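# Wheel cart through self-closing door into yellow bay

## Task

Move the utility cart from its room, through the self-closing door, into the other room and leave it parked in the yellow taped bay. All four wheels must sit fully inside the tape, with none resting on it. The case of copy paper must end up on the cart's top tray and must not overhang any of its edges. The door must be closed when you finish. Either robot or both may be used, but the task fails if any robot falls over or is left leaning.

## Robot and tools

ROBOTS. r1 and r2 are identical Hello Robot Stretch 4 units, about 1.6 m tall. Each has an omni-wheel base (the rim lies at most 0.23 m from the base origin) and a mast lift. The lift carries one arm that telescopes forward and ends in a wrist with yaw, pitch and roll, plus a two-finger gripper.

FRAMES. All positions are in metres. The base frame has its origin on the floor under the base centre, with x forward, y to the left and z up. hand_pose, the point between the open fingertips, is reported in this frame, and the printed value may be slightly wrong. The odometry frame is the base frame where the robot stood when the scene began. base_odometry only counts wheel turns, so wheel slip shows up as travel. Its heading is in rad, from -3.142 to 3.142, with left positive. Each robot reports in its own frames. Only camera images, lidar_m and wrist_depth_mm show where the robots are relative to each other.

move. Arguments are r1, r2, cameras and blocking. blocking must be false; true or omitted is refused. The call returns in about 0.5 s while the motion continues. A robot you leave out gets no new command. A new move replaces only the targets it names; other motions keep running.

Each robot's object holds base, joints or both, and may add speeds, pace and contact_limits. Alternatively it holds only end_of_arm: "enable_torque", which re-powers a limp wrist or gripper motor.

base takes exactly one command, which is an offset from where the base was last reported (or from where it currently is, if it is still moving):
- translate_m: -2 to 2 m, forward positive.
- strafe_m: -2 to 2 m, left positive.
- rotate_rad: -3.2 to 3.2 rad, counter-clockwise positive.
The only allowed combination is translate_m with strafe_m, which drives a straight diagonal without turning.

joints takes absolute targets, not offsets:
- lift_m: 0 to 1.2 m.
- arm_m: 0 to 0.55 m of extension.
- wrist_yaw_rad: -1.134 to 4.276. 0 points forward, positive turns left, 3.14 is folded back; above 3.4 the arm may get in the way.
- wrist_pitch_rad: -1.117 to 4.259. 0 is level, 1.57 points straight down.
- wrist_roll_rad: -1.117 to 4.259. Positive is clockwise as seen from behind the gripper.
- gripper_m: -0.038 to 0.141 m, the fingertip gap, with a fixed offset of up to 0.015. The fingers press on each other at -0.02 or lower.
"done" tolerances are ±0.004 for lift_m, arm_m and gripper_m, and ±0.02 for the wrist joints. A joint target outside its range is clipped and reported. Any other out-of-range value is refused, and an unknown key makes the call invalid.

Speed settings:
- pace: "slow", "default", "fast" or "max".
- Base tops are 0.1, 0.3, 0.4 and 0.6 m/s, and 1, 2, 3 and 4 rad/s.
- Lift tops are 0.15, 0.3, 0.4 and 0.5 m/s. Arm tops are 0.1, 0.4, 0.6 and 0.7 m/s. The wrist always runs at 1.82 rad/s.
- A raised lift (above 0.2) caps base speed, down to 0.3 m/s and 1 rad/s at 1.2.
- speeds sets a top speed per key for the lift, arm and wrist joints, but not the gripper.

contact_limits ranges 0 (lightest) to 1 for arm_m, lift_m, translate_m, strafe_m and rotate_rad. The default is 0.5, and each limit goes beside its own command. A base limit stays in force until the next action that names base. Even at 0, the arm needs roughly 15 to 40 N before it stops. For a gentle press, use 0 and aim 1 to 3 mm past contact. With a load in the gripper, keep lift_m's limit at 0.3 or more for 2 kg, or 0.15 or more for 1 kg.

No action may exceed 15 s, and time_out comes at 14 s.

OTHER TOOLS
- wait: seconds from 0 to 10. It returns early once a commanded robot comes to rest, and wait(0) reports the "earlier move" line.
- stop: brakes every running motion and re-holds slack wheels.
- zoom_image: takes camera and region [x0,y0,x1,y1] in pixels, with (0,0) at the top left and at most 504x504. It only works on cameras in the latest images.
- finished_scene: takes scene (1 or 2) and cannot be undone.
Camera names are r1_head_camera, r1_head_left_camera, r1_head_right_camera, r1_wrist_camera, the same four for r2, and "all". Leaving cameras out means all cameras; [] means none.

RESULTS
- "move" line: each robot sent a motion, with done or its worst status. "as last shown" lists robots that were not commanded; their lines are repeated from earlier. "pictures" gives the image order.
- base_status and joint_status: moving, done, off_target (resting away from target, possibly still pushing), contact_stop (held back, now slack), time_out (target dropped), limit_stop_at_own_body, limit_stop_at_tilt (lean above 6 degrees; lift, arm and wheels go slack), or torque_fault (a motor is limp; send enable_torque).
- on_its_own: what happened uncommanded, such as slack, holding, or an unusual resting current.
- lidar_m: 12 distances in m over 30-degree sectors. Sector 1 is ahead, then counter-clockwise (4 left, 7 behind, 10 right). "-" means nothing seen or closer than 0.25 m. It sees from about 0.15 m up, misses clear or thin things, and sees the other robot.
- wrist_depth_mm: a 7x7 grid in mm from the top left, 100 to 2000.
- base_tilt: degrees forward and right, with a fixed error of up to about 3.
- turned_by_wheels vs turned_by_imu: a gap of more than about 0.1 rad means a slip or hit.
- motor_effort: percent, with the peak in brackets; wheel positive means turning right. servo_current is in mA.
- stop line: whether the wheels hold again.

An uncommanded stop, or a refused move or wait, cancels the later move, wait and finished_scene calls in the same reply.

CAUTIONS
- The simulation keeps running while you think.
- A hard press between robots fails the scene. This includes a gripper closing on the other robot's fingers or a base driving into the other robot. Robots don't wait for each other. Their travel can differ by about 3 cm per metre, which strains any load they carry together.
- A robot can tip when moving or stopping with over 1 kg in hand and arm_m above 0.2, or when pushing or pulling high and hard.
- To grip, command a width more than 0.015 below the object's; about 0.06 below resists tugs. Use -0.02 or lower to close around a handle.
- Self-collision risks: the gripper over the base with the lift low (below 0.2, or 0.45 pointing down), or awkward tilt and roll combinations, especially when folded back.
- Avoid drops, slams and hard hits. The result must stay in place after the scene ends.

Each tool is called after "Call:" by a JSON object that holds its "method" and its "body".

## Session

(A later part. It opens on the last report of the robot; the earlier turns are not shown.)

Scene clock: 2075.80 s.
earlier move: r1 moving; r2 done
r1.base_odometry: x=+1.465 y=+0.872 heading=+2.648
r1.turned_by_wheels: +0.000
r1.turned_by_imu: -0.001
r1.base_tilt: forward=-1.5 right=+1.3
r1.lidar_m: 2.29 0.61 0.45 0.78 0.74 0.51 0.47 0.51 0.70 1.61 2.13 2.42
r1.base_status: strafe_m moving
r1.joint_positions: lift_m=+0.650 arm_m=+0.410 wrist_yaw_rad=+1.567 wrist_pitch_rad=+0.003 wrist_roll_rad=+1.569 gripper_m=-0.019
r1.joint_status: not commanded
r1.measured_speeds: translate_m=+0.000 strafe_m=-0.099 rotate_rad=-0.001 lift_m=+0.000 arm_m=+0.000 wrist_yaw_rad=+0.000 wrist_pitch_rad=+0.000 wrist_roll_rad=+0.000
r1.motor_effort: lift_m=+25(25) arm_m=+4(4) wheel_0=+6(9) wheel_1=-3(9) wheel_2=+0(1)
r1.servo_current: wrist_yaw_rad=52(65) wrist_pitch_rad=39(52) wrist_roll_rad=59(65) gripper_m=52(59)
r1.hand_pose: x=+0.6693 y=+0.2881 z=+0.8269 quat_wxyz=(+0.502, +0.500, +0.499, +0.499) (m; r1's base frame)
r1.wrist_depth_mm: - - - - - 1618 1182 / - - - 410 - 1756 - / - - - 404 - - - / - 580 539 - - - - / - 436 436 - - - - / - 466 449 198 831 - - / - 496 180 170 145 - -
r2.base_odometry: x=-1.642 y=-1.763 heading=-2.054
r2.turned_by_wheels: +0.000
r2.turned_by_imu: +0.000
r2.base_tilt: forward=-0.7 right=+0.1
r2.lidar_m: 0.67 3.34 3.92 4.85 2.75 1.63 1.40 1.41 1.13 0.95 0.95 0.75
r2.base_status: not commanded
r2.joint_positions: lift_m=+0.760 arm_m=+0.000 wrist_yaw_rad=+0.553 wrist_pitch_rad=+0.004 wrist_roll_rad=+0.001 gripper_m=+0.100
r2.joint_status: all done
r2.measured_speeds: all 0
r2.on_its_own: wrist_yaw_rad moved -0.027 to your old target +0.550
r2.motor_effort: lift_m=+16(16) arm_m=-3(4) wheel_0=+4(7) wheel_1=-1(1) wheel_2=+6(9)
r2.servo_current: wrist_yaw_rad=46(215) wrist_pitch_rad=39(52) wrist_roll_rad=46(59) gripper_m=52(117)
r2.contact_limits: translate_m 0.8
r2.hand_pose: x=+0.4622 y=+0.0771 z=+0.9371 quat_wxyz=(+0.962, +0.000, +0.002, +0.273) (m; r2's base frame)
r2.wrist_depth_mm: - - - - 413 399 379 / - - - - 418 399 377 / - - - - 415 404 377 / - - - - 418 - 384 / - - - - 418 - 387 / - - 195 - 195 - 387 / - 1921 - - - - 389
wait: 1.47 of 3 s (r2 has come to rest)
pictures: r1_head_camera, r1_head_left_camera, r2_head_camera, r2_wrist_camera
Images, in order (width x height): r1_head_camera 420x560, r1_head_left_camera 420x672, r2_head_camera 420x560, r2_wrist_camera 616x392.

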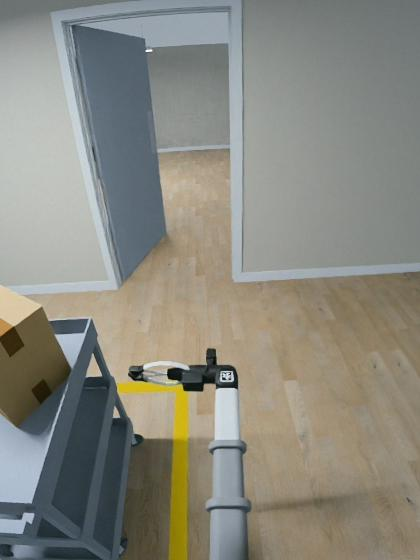

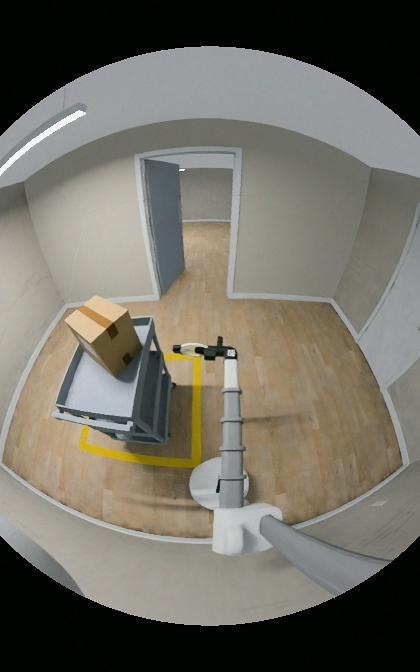

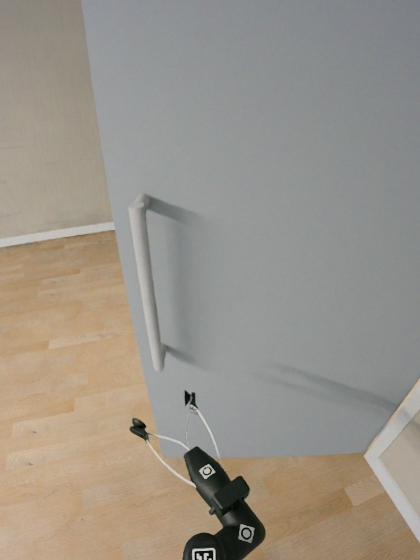

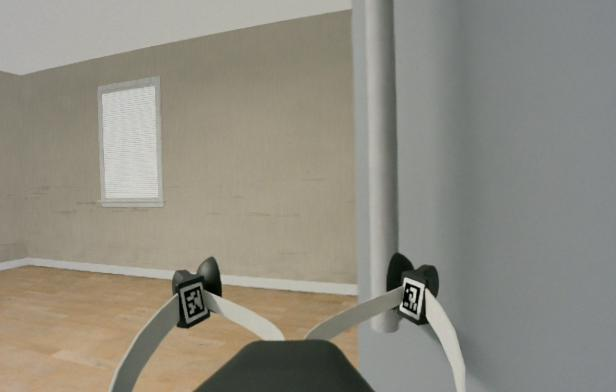

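Door is closing.

Call:
{"method": "wait", "body": {"seconds": 4, "cameras": []}}

Call:
{"method": "wait", "body": {"seconds": 4, "cameras": ["r1_head_camera","r1_head_left_camera","r2_head_camera"]}}

Scene clock: 2079.23 s.
earlier move: r1 done
r1.base_odometry: x=+1.487 y=+0.913 heading=+2.648
r1.turned_by_wheels: +0.000
r1.turned_by_imu: +0.000
r1.base_tilt: forward=-1.6 right=+1.3
r1.lidar_m: 2.29 0.67 0.47 0.77 0.75 0.53 0.47 0.48 0.69 1.60 2.07 2.43
r1.base_status: done
r1.joint_positions: lift_m=+0.650 arm_m=+0.410 wrist_yaw_rad=+1.567 wrist_pitch_rad=+0.003 wrist_roll_rad=+1.569 gripper_m=-0.019
r1.joint_status: not commanded
r1.measured_speeds: all 0
r1.motor_effort: lift_m=+25(25) arm_m=+4(4) wheel_0=+2(9) wheel_1=-3(9) wheel_2=+0(2)
r1.servo_current: wrist_yaw_rad=52(65) wrist_pitch_rad=46(52) wrist_roll_rad=39(65) gripper_m=46(59)
r1.hand_pose: x=+0.6693 y=+0.2881 z=+0.8269 quat_wxyz=(+0.502, +0.500, +0.499, +0.499) (m; r1's base frame)
r1.wrist_depth_mm: - - - - - 1618 1229 / - - - - - 1756 - / - - - 459 - - - / - - 585 442 - - - / - 492 492 439 - - - / - 521 504 198 878 - - / - - 179 169 145 - -
r2.base_odometry: x=-1.642 y=-1.763 heading=-2.055
r2.turned_by_wheels: +0.000
r2.turned_by_imu: +0.000
r2.base_tilt: forward=-0.7 right=+0.1
r2.lidar_m: 1.56 3.36 3.87 4.84 2.80 1.60 1.38 1.42 1.15 0.96 0.96 1.10
r2.base_status: not commanded
r2.joint_positions: lift_m=+0.760 arm_m=+0.000 wrist_yaw_rad=+0.553 wrist_pitch_rad=+0.004 wrist_roll_rad=+0.001 gripper_m=+0.100
r2.joint_status: all done
r2.measured_speeds: all 0
r2.motor_effort: lift_m=+16(16) arm_m=-4(4) wheel_0=+5(7) wheel_1=-1(1) wheel_2=+6(9)
r2.servo_current: wrist_yaw_rad=39(215) wrist_pitch_rad=39(52) wrist_roll_rad=46(59) gripper_m=59(117)
r2.contact_limits: translate_m 0.8
r2.hand_pose: x=+0.4622 y=+0.0771 z=+0.9371 quat_wxyz=(+0.962, +0.000, +0.002, +0.273) (m; r2's base frame)
r2.wrist_depth_mm: - - - - - - - / - - - - - - - / - - - - - - - / - - - - - - - / - - - - - - - / - - 195 - 195 - - / - 1921 - - - 1921 1921
wait: 0.00 of 4 s (r1 has come to rest)
pictures: none
No camera images: "cameras" was empty.

Scene clock: 2083.23 s.
r1.base_odometry: x=+1.487 y=+0.913 heading=+2.648
r1.turned_by_wheels: +0.000
r1.turned_by_imu: +0.000
r1.base_tilt: forward=-1.6 right=+1.3
r1.lidar_m: 2.29 0.67 0.49 0.78 0.75 0.51 0.48 0.50 0.70 1.59 2.08 2.43
r1.base_status: done
r1.joint_positions: lift_m=+0.650 arm_m=+0.410 wrist_yaw_rad=+1.567 wrist_pitch_rad=+0.003 wrist_roll_rad=+1.569 gripper_m=-0.019
r1.joint_status: not commanded
r1.measured_speeds: all 0
r1.motor_effort: lift_m=+25(25) arm_m=+4(4) wheel_0=+2(9) wheel_1=-3(9) wheel_2=+0(2)
r1.servo_current: wrist_yaw_rad=65(65) wrist_pitch_rad=39(52) wrist_roll_rad=52(65) gripper_m=46(59)
r1.hand_pose: x=+0.6693 y=+0.2881 z=+0.8269 quat_wxyz=(+0.502, +0.500, +0.499, +0.499) (m; r1's base frame)
r1.wrist_depth_mm: - - - - - 1661 1205 / - - - - - 1808 - / - - - 452 - - - / - - 591 445 - - - / - 492 488 436 - - - / - 525 504 198 866 - - / - - 179 169 145 - -
r2.base_odometry: x=-1.642 y=-1.763 heading=-2.055
r2.turned_by_wheels: +0.000
r2.turned_by_imu: +0.001
r2.base_tilt: forward=-0.7 right=+0.1
r2.lidar_m: 2.00 3.32 3.91 4.84 2.77 1.62 1.43 1.40 1.11 0.95 0.94 1.14
r2.base_status: not commanded
r2.joint_positions: lift_m=+0.760 arm_m=+0.000 wrist_yaw_rad=+0.553 wrist_pitch_rad=+0.004 wrist_roll_rad=+0.001 gripper_m=+0.100
r2.joint_status: all done
r2.measured_speeds: all 0
r2.motor_effort: lift_m=+16(16) arm_m=-4(4) wheel_0=+5(7) wheel_1=-1(1) wheel_2=+6(9)
r2.servo_current: wrist_yaw_rad=59(215) wrist_pitch_rad=39(52) wrist_roll_rad=52(59) gripper_m=52(117)
r2.contact_limits: translate_m 0.8
r2.hand_pose: x=+0.4622 y=+0.0771 z=+0.9371 quat_wxyz=(+0.962, +0.000, +0.002, +0.273) (m; r2's base frame)
r2.wrist_depth_mm: - - - - - - - / - - - - - - - / - - - - - - - / - - - - - - - / - - - - - - - / - - 195 - 195 - - / - 1983 - - - 1863 1921
wait: 4.00 s; at rest by 0.27 s
pictures: r1_head_camera, r1_head_left_camera, r2_head_camera
Images, in order (width x height): r1_head_camera 420x560, r1_head_left_camera 420x672, r2_head_camera 420x560.

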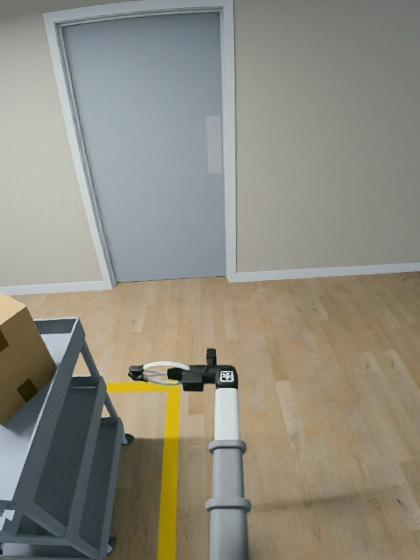

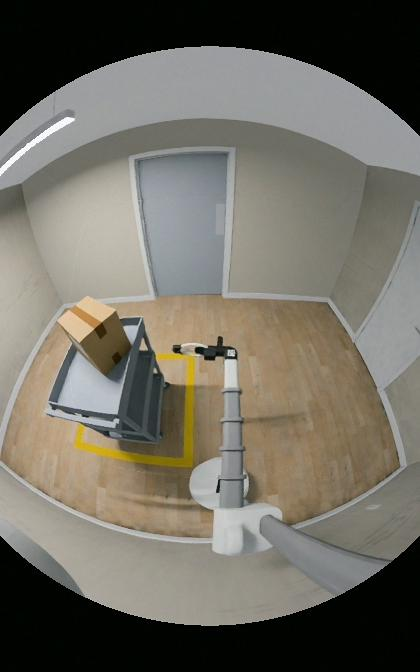

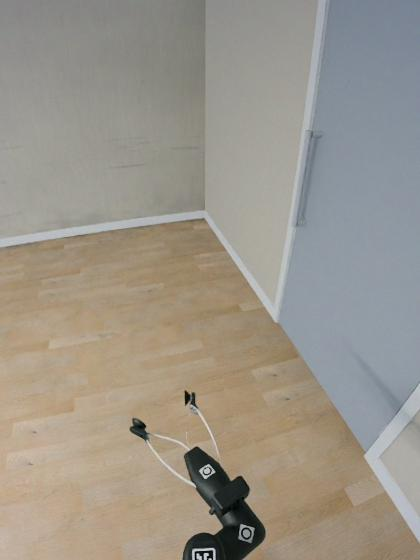

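Call:
{"method": "zoom_image", "body": {"camera": "r1_head_left_camera", "region": [30, 280, 210, 480]}}

Scaled by 2.520 from the camera's 420x672 image, which has a finer 600x960 frame.

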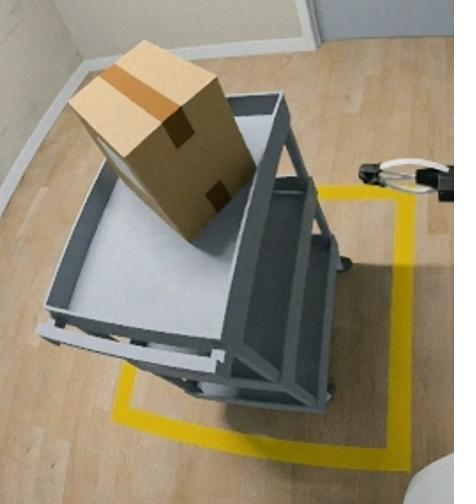

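Call:
{"method": "finished_scene", "body": {"scene": 1}}

The scene is finished: the task was done.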